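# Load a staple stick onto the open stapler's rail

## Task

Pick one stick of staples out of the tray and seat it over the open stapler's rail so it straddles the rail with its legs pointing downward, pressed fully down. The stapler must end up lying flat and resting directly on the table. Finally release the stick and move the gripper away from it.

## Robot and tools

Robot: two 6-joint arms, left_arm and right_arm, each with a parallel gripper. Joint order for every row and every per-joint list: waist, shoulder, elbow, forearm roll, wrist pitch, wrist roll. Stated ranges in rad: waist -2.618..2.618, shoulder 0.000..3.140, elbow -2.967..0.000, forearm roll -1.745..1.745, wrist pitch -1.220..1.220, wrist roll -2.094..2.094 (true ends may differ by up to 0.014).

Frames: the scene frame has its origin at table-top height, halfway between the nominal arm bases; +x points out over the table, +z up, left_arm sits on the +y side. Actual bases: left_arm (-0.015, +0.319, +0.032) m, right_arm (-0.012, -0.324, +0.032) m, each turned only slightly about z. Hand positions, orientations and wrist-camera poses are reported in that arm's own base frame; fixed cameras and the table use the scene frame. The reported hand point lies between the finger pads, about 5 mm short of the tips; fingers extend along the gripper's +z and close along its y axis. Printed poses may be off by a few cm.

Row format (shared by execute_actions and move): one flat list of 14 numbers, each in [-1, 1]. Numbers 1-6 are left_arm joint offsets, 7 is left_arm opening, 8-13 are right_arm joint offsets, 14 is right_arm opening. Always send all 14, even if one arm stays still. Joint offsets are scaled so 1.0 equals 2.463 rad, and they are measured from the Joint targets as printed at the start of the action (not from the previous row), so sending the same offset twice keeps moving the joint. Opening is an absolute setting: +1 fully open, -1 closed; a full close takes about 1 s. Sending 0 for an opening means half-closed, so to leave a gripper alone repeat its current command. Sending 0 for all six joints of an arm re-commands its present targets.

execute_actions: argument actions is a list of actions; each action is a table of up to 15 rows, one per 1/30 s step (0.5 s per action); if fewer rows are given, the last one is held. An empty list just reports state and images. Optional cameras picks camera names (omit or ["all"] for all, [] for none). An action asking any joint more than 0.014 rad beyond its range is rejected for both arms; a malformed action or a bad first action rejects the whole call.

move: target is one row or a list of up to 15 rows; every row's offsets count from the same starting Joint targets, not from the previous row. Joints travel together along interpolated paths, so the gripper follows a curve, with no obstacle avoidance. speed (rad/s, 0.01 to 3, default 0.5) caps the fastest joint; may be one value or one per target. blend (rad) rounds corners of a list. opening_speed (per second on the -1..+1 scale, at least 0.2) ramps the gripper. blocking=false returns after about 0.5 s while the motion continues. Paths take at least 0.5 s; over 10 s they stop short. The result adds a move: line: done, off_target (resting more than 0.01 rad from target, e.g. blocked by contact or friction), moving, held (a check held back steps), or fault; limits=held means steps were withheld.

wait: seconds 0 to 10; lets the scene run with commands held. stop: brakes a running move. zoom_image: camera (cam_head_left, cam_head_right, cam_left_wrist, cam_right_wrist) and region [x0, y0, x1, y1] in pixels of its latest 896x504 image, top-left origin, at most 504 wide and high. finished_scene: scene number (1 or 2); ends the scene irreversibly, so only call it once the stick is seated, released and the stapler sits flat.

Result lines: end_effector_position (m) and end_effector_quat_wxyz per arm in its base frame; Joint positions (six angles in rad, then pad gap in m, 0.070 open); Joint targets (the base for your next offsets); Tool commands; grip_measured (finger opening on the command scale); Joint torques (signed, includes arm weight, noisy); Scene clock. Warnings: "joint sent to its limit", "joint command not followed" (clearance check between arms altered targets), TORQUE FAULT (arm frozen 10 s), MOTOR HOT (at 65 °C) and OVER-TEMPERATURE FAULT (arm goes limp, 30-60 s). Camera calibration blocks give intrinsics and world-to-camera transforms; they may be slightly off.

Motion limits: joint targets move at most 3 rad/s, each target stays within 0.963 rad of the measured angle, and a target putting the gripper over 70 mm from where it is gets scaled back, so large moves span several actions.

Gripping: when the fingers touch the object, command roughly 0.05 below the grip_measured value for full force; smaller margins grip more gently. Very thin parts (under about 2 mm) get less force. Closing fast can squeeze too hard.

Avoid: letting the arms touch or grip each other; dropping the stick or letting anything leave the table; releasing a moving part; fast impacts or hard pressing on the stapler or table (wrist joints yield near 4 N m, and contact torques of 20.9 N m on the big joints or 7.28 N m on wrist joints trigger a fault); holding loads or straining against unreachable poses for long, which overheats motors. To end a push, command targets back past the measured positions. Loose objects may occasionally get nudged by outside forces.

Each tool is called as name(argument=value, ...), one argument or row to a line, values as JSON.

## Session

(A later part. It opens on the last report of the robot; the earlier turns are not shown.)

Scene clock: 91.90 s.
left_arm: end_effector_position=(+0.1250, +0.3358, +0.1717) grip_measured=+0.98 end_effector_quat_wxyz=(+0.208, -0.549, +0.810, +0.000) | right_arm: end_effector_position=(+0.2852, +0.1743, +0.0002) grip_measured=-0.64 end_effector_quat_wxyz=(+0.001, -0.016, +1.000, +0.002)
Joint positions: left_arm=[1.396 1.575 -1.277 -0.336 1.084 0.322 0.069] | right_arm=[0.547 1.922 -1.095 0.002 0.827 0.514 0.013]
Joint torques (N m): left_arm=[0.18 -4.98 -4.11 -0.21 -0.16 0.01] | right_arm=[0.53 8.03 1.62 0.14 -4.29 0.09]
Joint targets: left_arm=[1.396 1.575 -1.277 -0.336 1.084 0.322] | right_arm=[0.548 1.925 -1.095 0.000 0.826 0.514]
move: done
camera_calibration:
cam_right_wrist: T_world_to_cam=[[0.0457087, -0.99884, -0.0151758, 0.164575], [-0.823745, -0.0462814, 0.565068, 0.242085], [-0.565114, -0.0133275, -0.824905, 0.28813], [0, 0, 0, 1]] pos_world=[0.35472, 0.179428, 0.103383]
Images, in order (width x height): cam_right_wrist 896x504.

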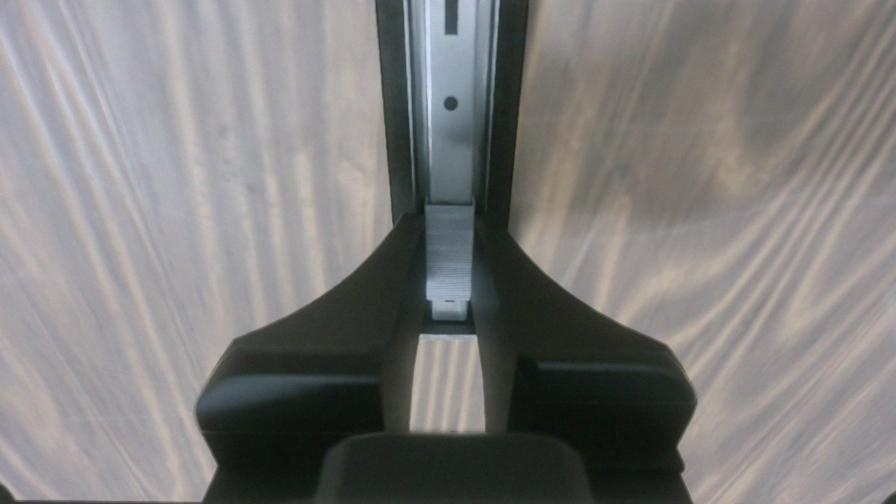

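zoom_image(
  camera="cam_right_wrist",
  region=[380, 180, 520, 350],
)

wait(
  seconds=0,
  cameras=["cam_head_left","cam_head_right"],
)

zoom_image(
  camera="cam_head_left",
  region=[490, 220, 590, 310],
)

zoom_image(
  camera="cam_head_right",
  region=[490, 220, 590, 310],
)

Scaled by 2.965 from the camera's 896x504 image, which has a finer 1280x720 frame.

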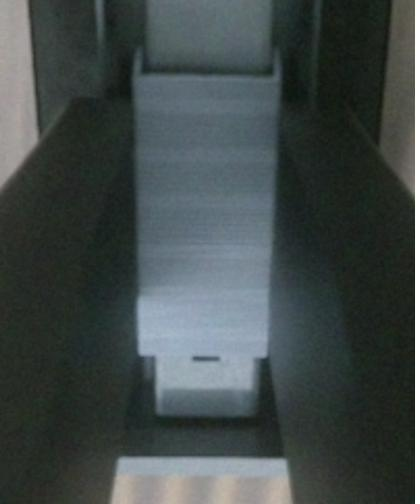

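Scene clock: 96.67 s.
left_arm: end_effector_position=(+0.1250, +0.3358, +0.1717) grip_measured=+0.98 end_effector_quat_wxyz=(+0.208, -0.549, +0.810, +0.000) | right_arm: end_effector_position=(+0.2855, +0.1742, +0.0002) grip_measured=-0.64 end_effector_quat_wxyz=(+0.002, -0.016, +1.000, +0.002)
Joint positions: left_arm=[1.396 1.575 -1.277 -0.336 1.084 0.322 0.069] | right_arm=[0.547 1.922 -1.095 0.001 0.827 0.514 0.013]
Joint torques (N m): left_arm=[0.21 -4.97 -4.11 -0.21 -0.17 0.01] | right_arm=[0.67 7.77 -0.35 0.05 -4.49 -0.05]
Joint targets: left_arm=[1.396 1.575 -1.277 -0.336 1.084 0.322] | right_arm=[0.548 1.925 -1.095 0.000 0.826 0.514]
Tool commands: left_gripper/opening=+1.0 right_gripper/opening=-0.74
Images, in order (width x height): cam_head_left 896x504, cam_head_right 896x504.

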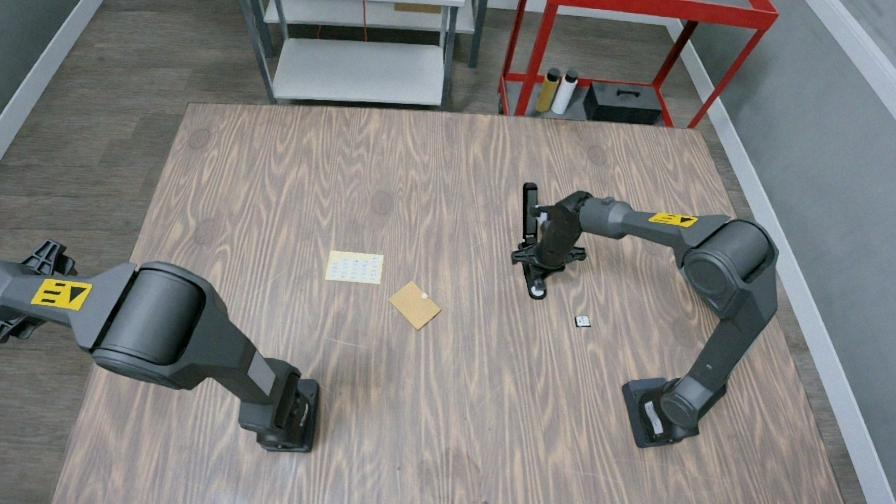

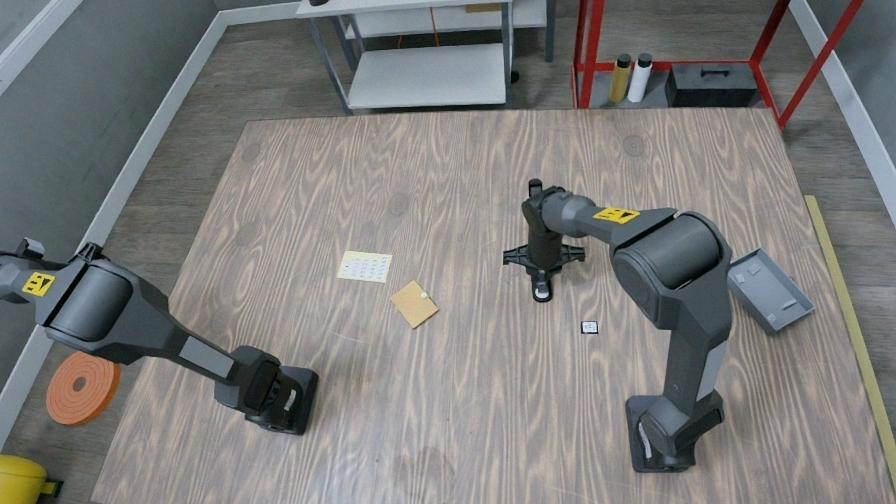

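Scaled by 5.040 from the camera's 896x504 image, which has a finer 1280x720 frame.

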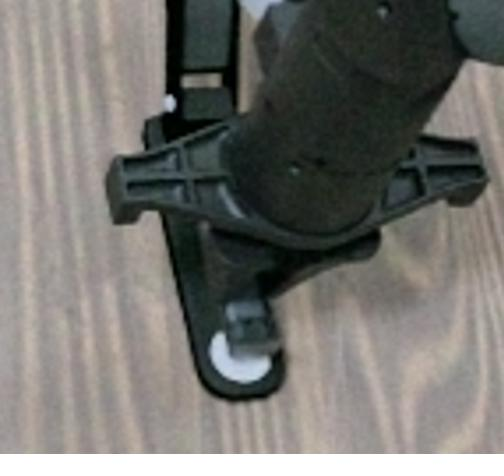

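Scaled by 5.040 from the camera's 896x504 image, which has a finer 1280x720 frame.

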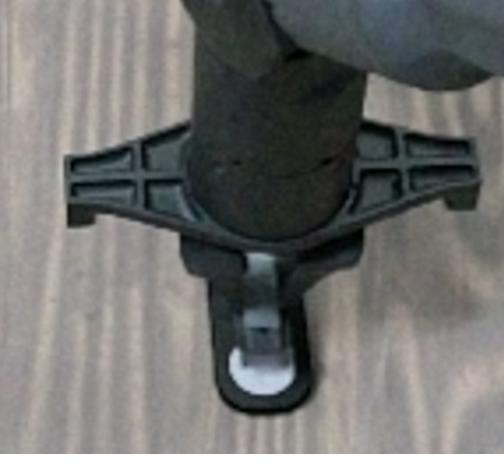

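move(
  target=[
    [0,0,0,0,0,0,1,0,-0.0018,-0.001,0,0.0028,0,-0.74],
    [0,0,0,0,0,0,1,0,-0.0018,-0.001,0,0.0028,0,-0.4],
  ],
  speed=0.1,
  opening_speed=0.4,
  cameras=["cam_right_wrist"],
)

zoom_image(
  camera="cam_right_wrist",
  region=[380, 180, 520, 350],
)

Scene clock: 100.37 s.
left_arm: end_effector_position=(+0.1250, +0.3358, +0.1717) grip_measured=+0.98 end_effector_quat_wxyz=(+0.208, -0.549, +0.810, +0.000) | right_arm: end_effector_position=(+0.2852, +0.1741, +0.0008) grip_measured=-0.40 end_effector_quat_wxyz=(+0.001, -0.017, +1.000, +0.000)
Joint positions: left_arm=[1.396 1.575 -1.277 -0.336 1.084 0.322 0.069] | right_arm=[0.548 1.922 -1.098 -0.001 0.832 0.514 0.021]
Joint torques (N m): left_arm=[0.17 -4.98 -4.12 -0.21 -0.17 0.01] | right_arm=[-0.93 -1.92 2.67 0.06 0.55 -0.01]
Joint targets: left_arm=[1.396 1.575 -1.277 -0.336 1.084 0.322] | right_arm=[0.548 1.921 -1.097 0.000 0.833 0.514]
move: done
camera_calibration:
cam_right_wrist: T_world_to_cam=[[0.0485341, -0.998746, -0.0123188, 0.163568], [-0.823118, -0.0469797, 0.565924, 0.241713], [-0.565793, -0.0173268, -0.824366, 0.289498], [0, 0, 0, 1]] pos_world=[0.354816, 0.179735, 0.103876]
Images, in order (width x height): cam_right_wrist 896x504.

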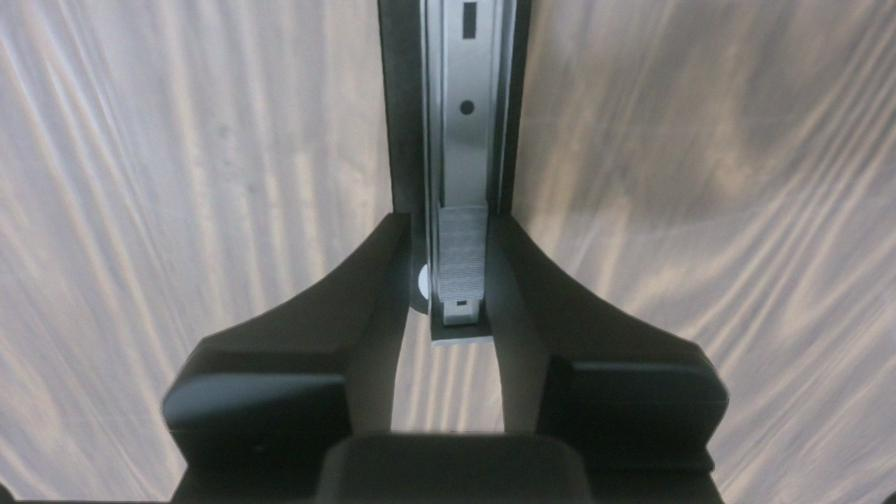

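Scaled by 2.965 from the camera's 896x504 image, which has a finer 1280x720 frame.

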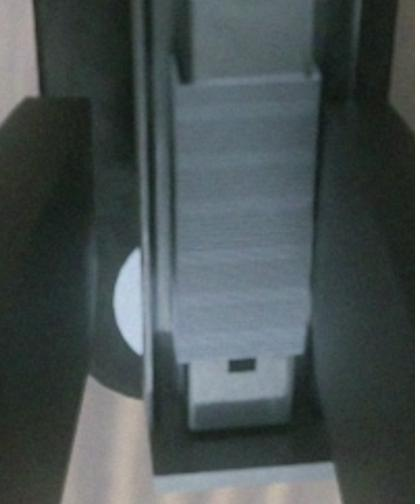

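move(
  target=[
    [0,0,0,0,0,0,1,0,-0.0558,-0.0609,0,0.1171,0,-0.4],
    [0,0,0,0,0,0,1,-0.0203,-0.2663,0.2184,0,-0.2156,-0.2087,-0.4],
  ],
  speed=[0.2,0.7],
  cameras=["cam_right_wrist"],
)

zoom_image(
  camera="cam_right_wrist",
  region=[330, 0, 600, 260],
)

zoom_image(
  camera="cam_right_wrist",
  region=[350, 160, 460, 290],
)

zoom_image(
  camera="cam_head_left",
  region=[490, 220, 590, 310],
)

Scene clock: 106.40 s.
left_arm: end_effector_position=(+0.1250, +0.3358, +0.1717) grip_measured=+0.98 end_effector_quat_wxyz=(+0.208, -0.549, +0.810, +0.000) | right_arm: end_effector_position=(+0.2662, +0.1447, +0.1001) grip_measured=-0.40 end_effector_quat_wxyz=(+0.310, -0.233, +0.918, +0.079)
Joint positions: left_arm=[1.396 1.575 -1.277 -0.336 1.084 0.322 0.069] | right_arm=[0.498 1.264 -0.559 0 0.301 0 0.021]
Joint torques (N m): left_arm=[0.19 -4.99 -4.11 -0.21 -0.16 0.01] | right_arm=[-0.68 -2.58 -4.33 -0.03 -0.49 0.04]
Joint targets: left_arm=[1.396 1.575 -1.277 -0.336 1.084 0.322] | right_arm=[0.498 1.265 -0.559 0.000 0.302 0.000]
move: done
camera_calibration:
cam_right_wrist: T_world_to_cam=[[0.49336, -0.869824, -0.00155352, -0.0018381], [-0.86884, -0.492716, -0.0484643, 0.30664], [0.0413899, 0.0252601, -0.998824, 0.2097], [0, 0, 0, 1]] pos_world=[0.258649, 0.144191, 0.224311]
Images, in order (width x height): cam_right_wrist 896x504.

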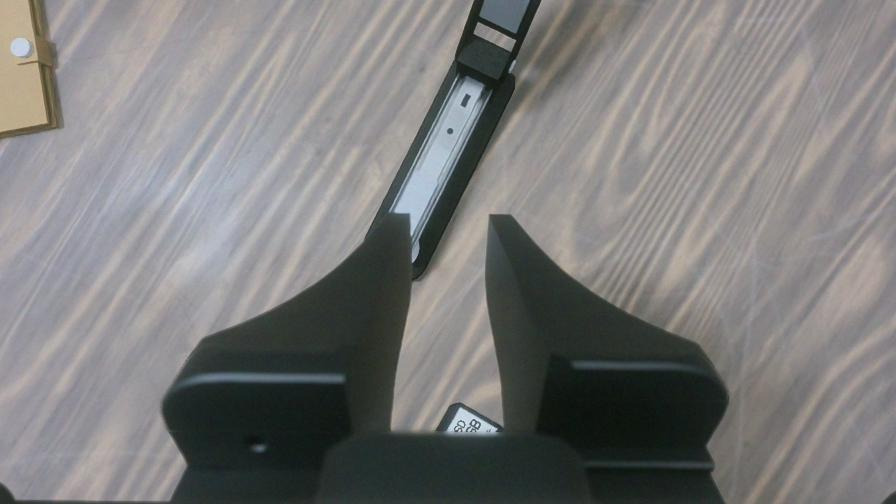

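Scaled by 1.867 from the camera's 896x504 image, which has a finer 1280x720 frame.

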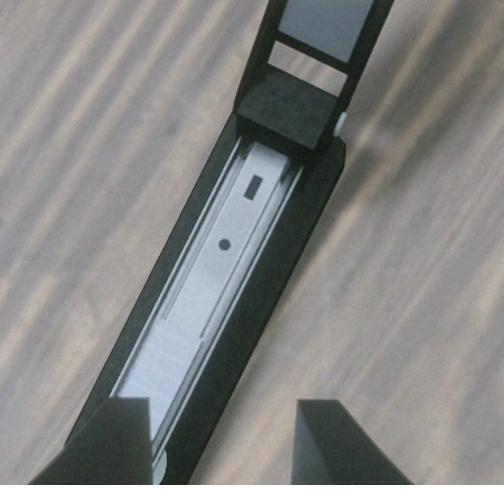

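Scaled by 3.877 from the camera's 896x504 image, which has a finer 1280x720 frame.

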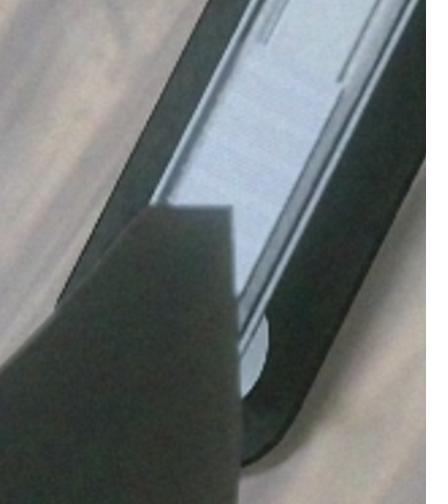

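This scene's latest camera images include none from cam_head_left. They are from: cam_right_wrist. cam_head_left's image comes with the result of a call that names it in "cameras".

move(
  target=[0,0,0,0,0,0,1,-0.06,-0.01,0,0,0,0,-1],
  speed=0.5,
  cameras=["cam_right_wrist","cam_head_left"],
)

zoom_image(
  camera="cam_right_wrist",
  region=[290, 90, 470, 270],
)

zoom_image(
  camera="cam_head_left",
  region=[490, 170, 590, 310],
)

Scene clock: 108.97 s.
left_arm: end_effector_position=(+0.1250, +0.3358, +0.1717) grip_measured=+0.98 end_effector_quat_wxyz=(+0.208, -0.549, +0.810, +0.000) | right_arm: end_effector_position=(+0.2851, +0.1035, +0.1069) grip_measured=-1.00 end_effector_quat_wxyz=(+0.325, -0.163, +0.930, +0.057)
Joint positions: left_arm=[1.396 1.575 -1.277 -0.336 1.084 0.322 0.069] | right_arm=[0.348 1.241 -0.559 0 0.302 0 0]
Joint torques (N m): left_arm=[0.18 -4.98 -4.12 -0.21 -0.16 0.01] | right_arm=[0.77 -4.39 -4.06 -0.02 -0.53 -0.02]
Joint targets: left_arm=[1.396 1.575 -1.277 -0.336 1.084 0.322] | right_arm=[0.350 1.240 -0.559 0.000 0.302 0.000]
move: done
camera_calibration:
cam_right_wrist: T_world_to_cam=[[0.358128, -0.933672, -0.00117186, -0.00180158], [-0.931395, -0.357167, -0.0702575, 0.309185], [0.0651789, 0.0262527, -0.997528, 0.209774], [0, 0, 0, 1]] pos_world=[0.274946, 0.103242, 0.230976]
Images, in order (width x height): cam_head_left 896x504, cam_right_wrist 896x504.

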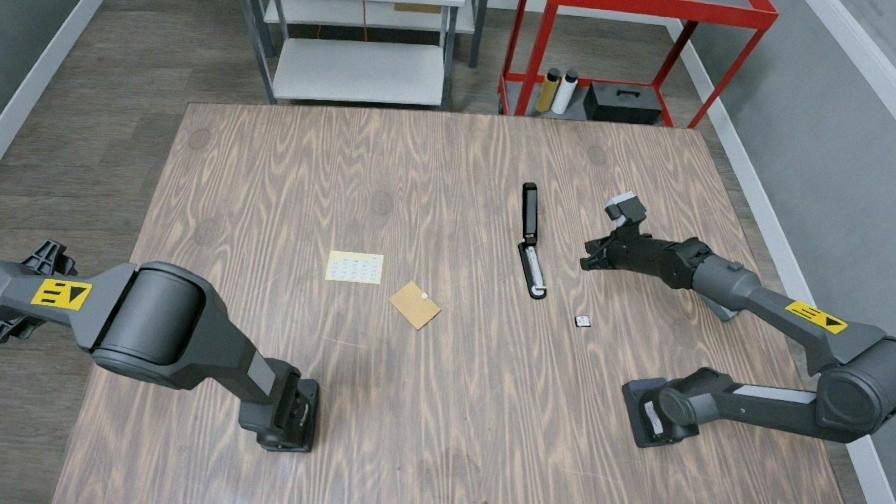

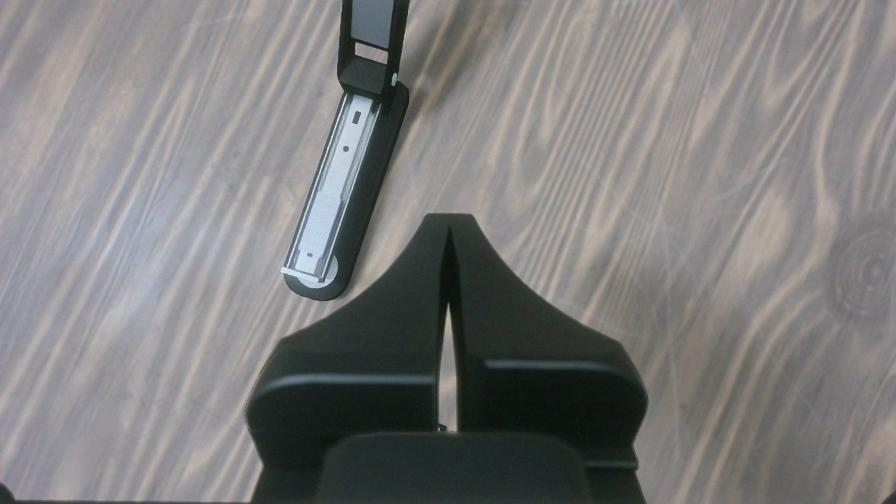

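Scaled by 2.800 from the camera's 896x504 image, which has a finer 1280x720 frame.

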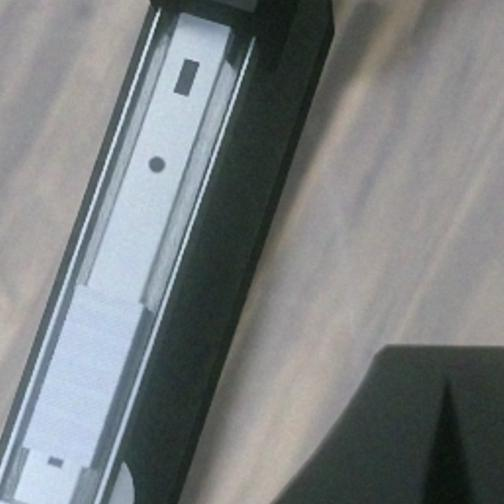

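Scaled by 3.600 from the camera's 896x504 image, which has a finer 1280x720 frame.

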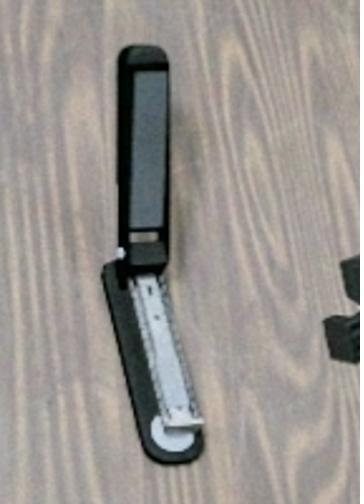

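move(
  target=[
    [0,0,0,0,0,0,1,0.0804,0.2207,-0.2794,0,0.3327,0.2087,-1],
    [0,0,0,0,0,0,1,0.0804,0.2683,-0.2233,0,0.2286,0.2087,-1],
  ],
  speed=[0.8,0.2],
  cameras=["cam_right_wrist"],
)

zoom_image(
  camera="cam_right_wrist",
  region=[390, 130, 520, 260],
)

Scene clock: 118.10 s.
left_arm: end_effector_position=(+0.1250, +0.3358, +0.1717) grip_measured=+0.98 end_effector_quat_wxyz=(+0.208, -0.549, +0.810, +0.000) | right_arm: end_effector_position=(+0.2844, +0.1738, +0.0096) grip_measured=-1.00 end_effector_quat_wxyz=(+0.000, -0.017, +1.000, +0.000)
Joint positions: left_arm=[1.396 1.575 -1.277 -0.336 1.084 0.322 0.069] | right_arm=[0.548 1.902 -1.108 0 0.864 0.515 0]
Joint torques (N m): left_arm=[0.2 -4.98 -4.12 -0.21 -0.17 0.01] | right_arm=[-0.89 -8.26 -3.13 0.01 0.16 0]
Joint targets: left_arm=[1.396 1.575 -1.277 -0.336 1.084 0.322] | right_arm=[0.548 1.901 -1.109 0.000 0.865 0.514]
move: done
camera_calibration:
cam_right_wrist: T_world_to_cam=[[0.0477386, -0.998782, -0.0124667, 0.163719], [-0.822266, -0.0463816, 0.56721, 0.235568], [-0.567098, -0.0168269, -0.823479, 0.296489], [0, 0, 0, 1]] pos_world=[0.354021, 0.179435, 0.112577]
Images, in order (width x height): cam_right_wrist 896x504.

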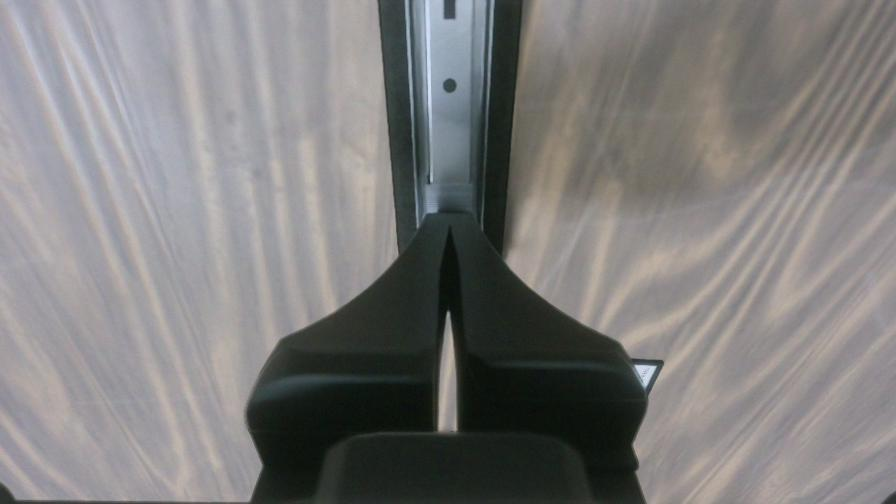

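Scaled by 3.877 from the camera's 896x504 image, which has a finer 1280x720 frame.

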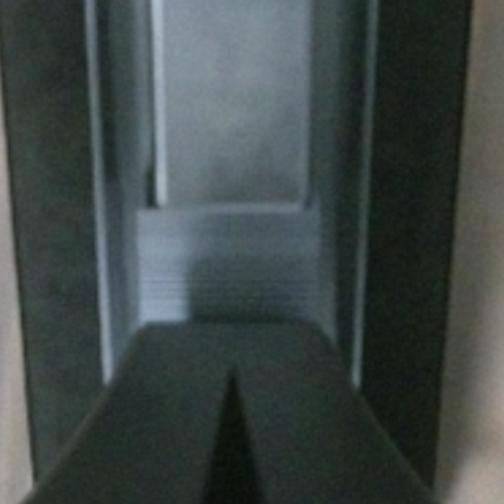

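move(
  target=[0,0,0,0,0,0,1,0,0.0036,0.0021,0,-0.0057,0,-1],
  speed=0.05,
  cameras=[],
)

move(
  target=[0,0,0,0,0,0,1,0,0.0018,0.001,0,-0.0028,0,-1],
  speed=0.05,
  cameras=[],
)

move(
  target=[0,0,0,0,0,0,1,0,0.0018,0.001,0,-0.0028,0,-1],
  speed=0.05,
  cameras=["cam_right_wrist"],
)

Scene clock: 120.37 s.
left_arm: end_effector_position=(+0.1250, +0.3358, +0.1717) grip_measured=+0.98 end_effector_quat_wxyz=(+0.208, -0.549, +0.810, +0.000) | right_arm: end_effector_position=(+0.2847, +0.1741, +0.0065) grip_measured=-1.00 end_effector_quat_wxyz=(+0.001, -0.017, +1.000, +0.001)
Joint positions: left_arm=[1.396 1.575 -1.277 -0.336 1.084 0.322 0.069] | right_arm=[0.548 1.909 -1.104 0 0.852 0.515 0]
Joint torques (N m): left_arm=[0.19 -4.98 -4.11 -0.21 -0.17 0.01] | right_arm=[-0.84 -6.89 -2.16 0.07 -0.11 0.03]
Joint targets: left_arm=[1.396 1.575 -1.277 -0.336 1.084 0.322] | right_arm=[0.548 1.910 -1.104 0.000 0.851 0.514]
move: done
No camera images: "cameras" was empty.

Scene clock: 121.07 s.
left_arm: end_effector_position=(+0.1250, +0.3358, +0.1717) grip_measured=+0.98 end_effector_quat_wxyz=(+0.208, -0.549, +0.810, +0.000) | right_arm: end_effector_position=(+0.2850, +0.1742, +0.0044) grip_measured=-1.00 end_effector_quat_wxyz=(+0.001, -0.017, +1.000, +0.001)
Joint positions: left_arm=[1.396 1.575 -1.277 -0.336 1.084 0.322 0.069] | right_arm=[0.548 1.914 -1.102 0 0.845 0.515 0]
Joint torques (N m): left_arm=[0.19 -4.98 -4.11 -0.21 -0.17 0.01] | right_arm=[-0.85 -7.11 -2.02 0.07 -0.14 0.03]
Joint targets: left_arm=[1.396 1.575 -1.277 -0.336 1.084 0.322] | right_arm=[0.548 1.914 -1.102 0.000 0.844 0.514]
move: done
No camera images: "cameras" was empty.

Scene clock: 121.77 s.
left_arm: end_effector_position=(+0.1250, +0.3358, +0.1717) grip_measured=+0.98 end_effector_quat_wxyz=(+0.208, -0.549, +0.810, +0.000) | right_arm: end_effector_position=(+0.2853, +0.1744, +0.0031) grip_measured=-1.00 end_effector_quat_wxyz=(+0.001, -0.017, +1.000, +0.001)
Joint positions: left_arm=[1.396 1.575 -1.277 -0.336 1.084 0.322 0.069] | right_arm=[0.548 1.917 -1.101 0 0.838 0.515 0]
Joint torques (N m): left_arm=[0.19 -4.97 -4.09 -0.21 -0.17 0.01] | right_arm=[-0.91 -3.32 -1.16 0.1 -0.79 0.02]
Joint targets: left_arm=[1.396 1.575 -1.277 -0.336 1.084 0.322] | right_arm=[0.548 1.919 -1.099 0.000 0.837 0.514]
move: done
camera_calibration:
cam_right_wrist: T_world_to_cam=[[0.0477283, -0.998762, -0.0139973, 0.164166], [-0.823843, -0.0472854, 0.564842, 0.240701], [-0.564805, -0.0154274, -0.82508, 0.290809], [0, 0, 0, 1]] pos_world=[0.354715, 0.179831, 0.10628]
Images, in order (width x height): cam_right_wrist 896x504.

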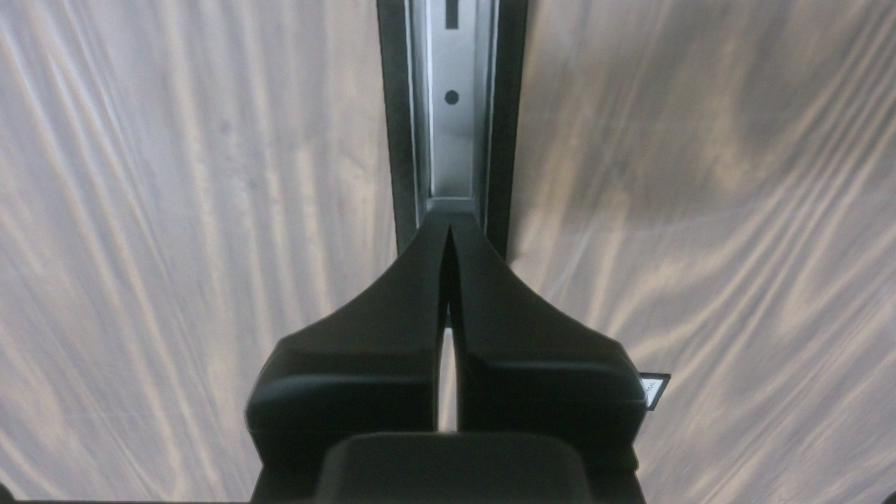

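move(
  target=[
    [0,0,0,0,0,0,1,0,0.0009,0.0005,0,-0.0014,0,-1],
    [0,0,0,0,0,0,1,0,0.001,0.0005,0,-0.0015,0,-1],
  ],
  speed=0.05,
  cameras=["cam_right_wrist"],
)

zoom_image(
  camera="cam_right_wrist",
  region=[390, 150, 520, 260],
)

Scene clock: 123.77 s.
left_arm: end_effector_position=(+0.1250, +0.3358, +0.1717) grip_measured=+0.98 end_effector_quat_wxyz=(+0.208, -0.549, +0.810, +0.000) | right_arm: end_effector_position=(+0.2860, +0.1748, +0.0023) grip_measured=-1.00 end_effector_quat_wxyz=(+0.002, -0.017, +1.000, +0.002)
Joint positions: left_arm=[1.396 1.575 -1.277 -0.336 1.084 0.322 0.069] | right_arm=[0.548 1.919 -1.101 0 0.833 0.515 0]
Joint torques (N m): left_arm=[0.18 -4.97 -4.1 -0.21 -0.16 0.01] | right_arm=[-0.8 5.87 4.37 0.06 0.05 -0.04]
Joint targets: left_arm=[1.396 1.575 -1.277 -0.336 1.084 0.322] | right_arm=[0.548 1.921 -1.098 0.000 0.834 0.514]
move: done
camera_calibration:
cam_right_wrist: T_world_to_cam=[[0.0477674, -0.998744, -0.0151207, 0.164431], [-0.824962, -0.0479818, 0.563148, 0.242214], [-0.563166, -0.0144261, -0.826218, 0.289874], [0, 0, 0, 1]] pos_world=[0.35521, 0.180028, 0.105583]
Images, in order (width x height): cam_right_wrist 896x504.

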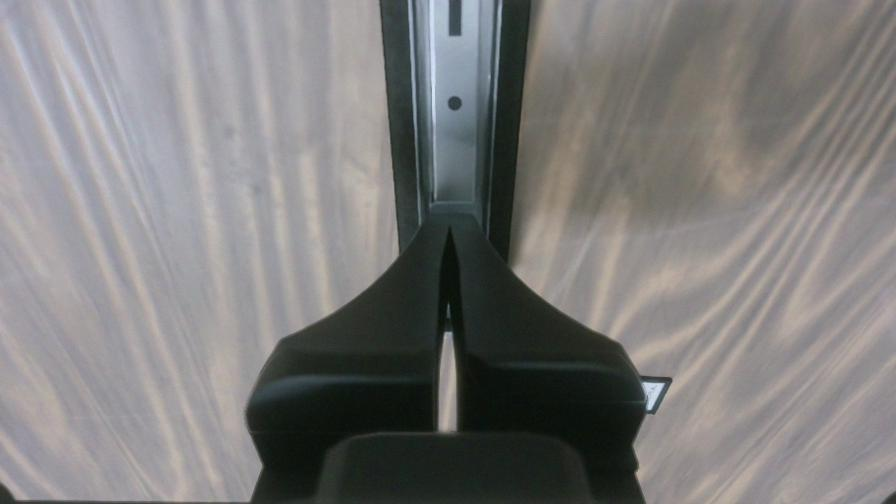

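Scaled by 3.877 from the camera's 896x504 image, which has a finer 1280x720 frame.

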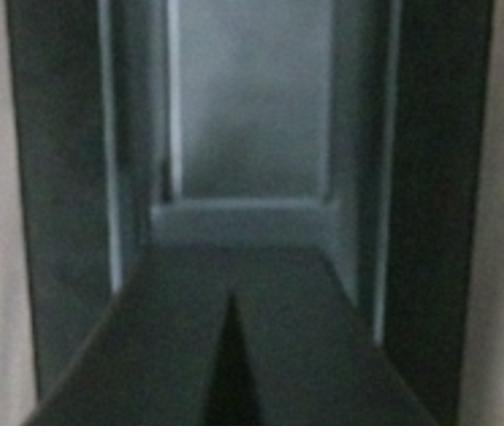

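move(
  target=[
    [0,0,0,0,0,0,1,0,-0.0558,-0.0609,0,0.1171,0,-1],
    [0,0,0,0,0,0,1,-0.08,-0.2763,0.2184,0,-0.2156,-0.2087,-1],
  ],
  speed=[0.15,0.7],
  cameras=["cam_right_wrist","cam_head_left"],
)

zoom_image(
  camera="cam_right_wrist",
  region=[290, 90, 420, 300],
)

zoom_image(
  camera="cam_head_left",
  region=[490, 170, 590, 310],
)

Scene clock: 129.00 s.
left_arm: end_effector_position=(+0.1250, +0.3358, +0.1717) grip_measured=+0.98 end_effector_quat_wxyz=(+0.208, -0.549, +0.810, +0.000) | right_arm: end_effector_position=(+0.2851, +0.1044, +0.1076) grip_measured=-1.00 end_effector_quat_wxyz=(+0.326, -0.164, +0.929, +0.058)
Joint positions: left_arm=[1.396 1.575 -1.277 -0.336 1.084 0.322 0.069] | right_arm=[0.351 1.239 -0.559 0 0.302 0 0]
Joint torques (N m): left_arm=[0.19 -4.98 -4.11 -0.21 -0.17 0.01] | right_arm=[-0.15 -2.18 -4.3 0.01 -0.49 0.03]
Joint targets: left_arm=[1.396 1.575 -1.277 -0.336 1.084 0.322] | right_arm=[0.351 1.241 -0.560 0.000 0.303 0.000]
move: done
camera_calibration:
cam_right_wrist: T_world_to_cam=[[0.360682, -0.932688, -0.00113969, -0.00185502], [-0.930238, -0.359646, -0.0728804, 0.309741], [0.0675648, 0.0273468, -0.99734, 0.209658], [0, 0, 0, 1]] pos_world=[0.274637, 0.103933, 0.231672]
Images, in order (width x height): cam_head_left 896x504, cam_right_wrist 896x504.

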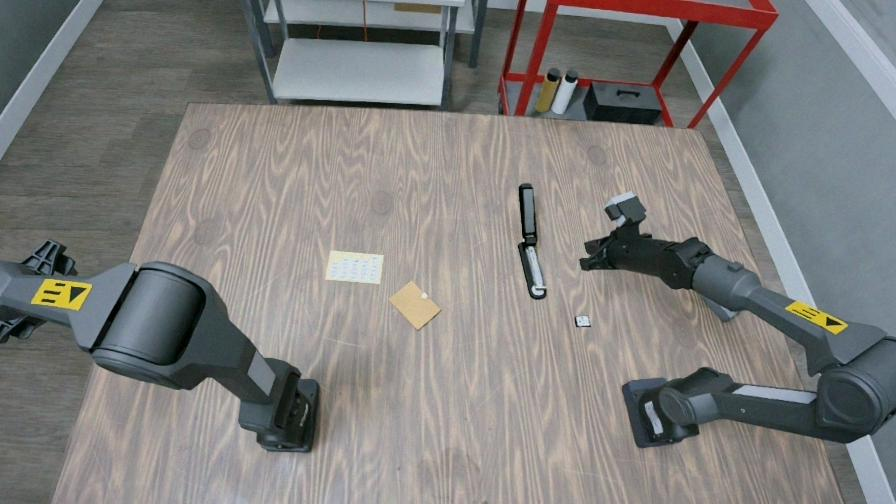

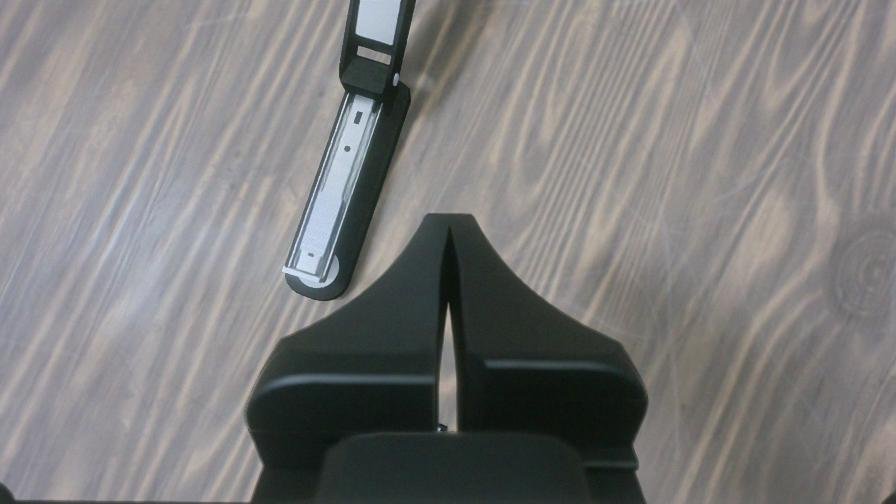

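Scaled by 2.400 from the camera's 896x504 image, which has a finer 1280x720 frame.

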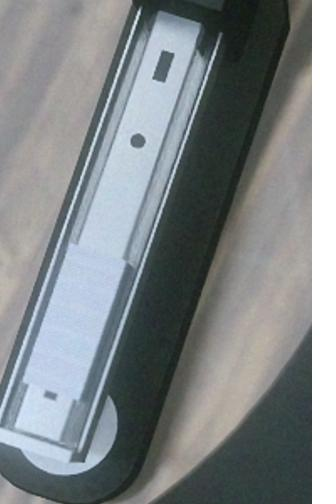

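Scaled by 3.600 from the camera's 896x504 image, which has a finer 1280x720 frame.

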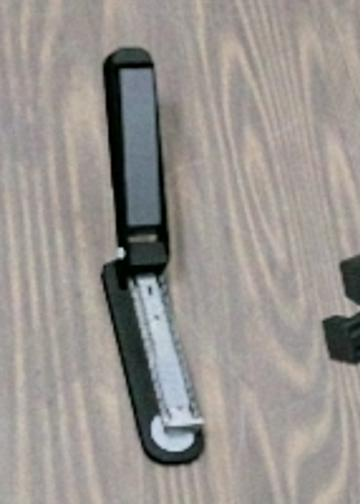

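finished_scene(
  scene=1,
)

The scene is finished: the task was done.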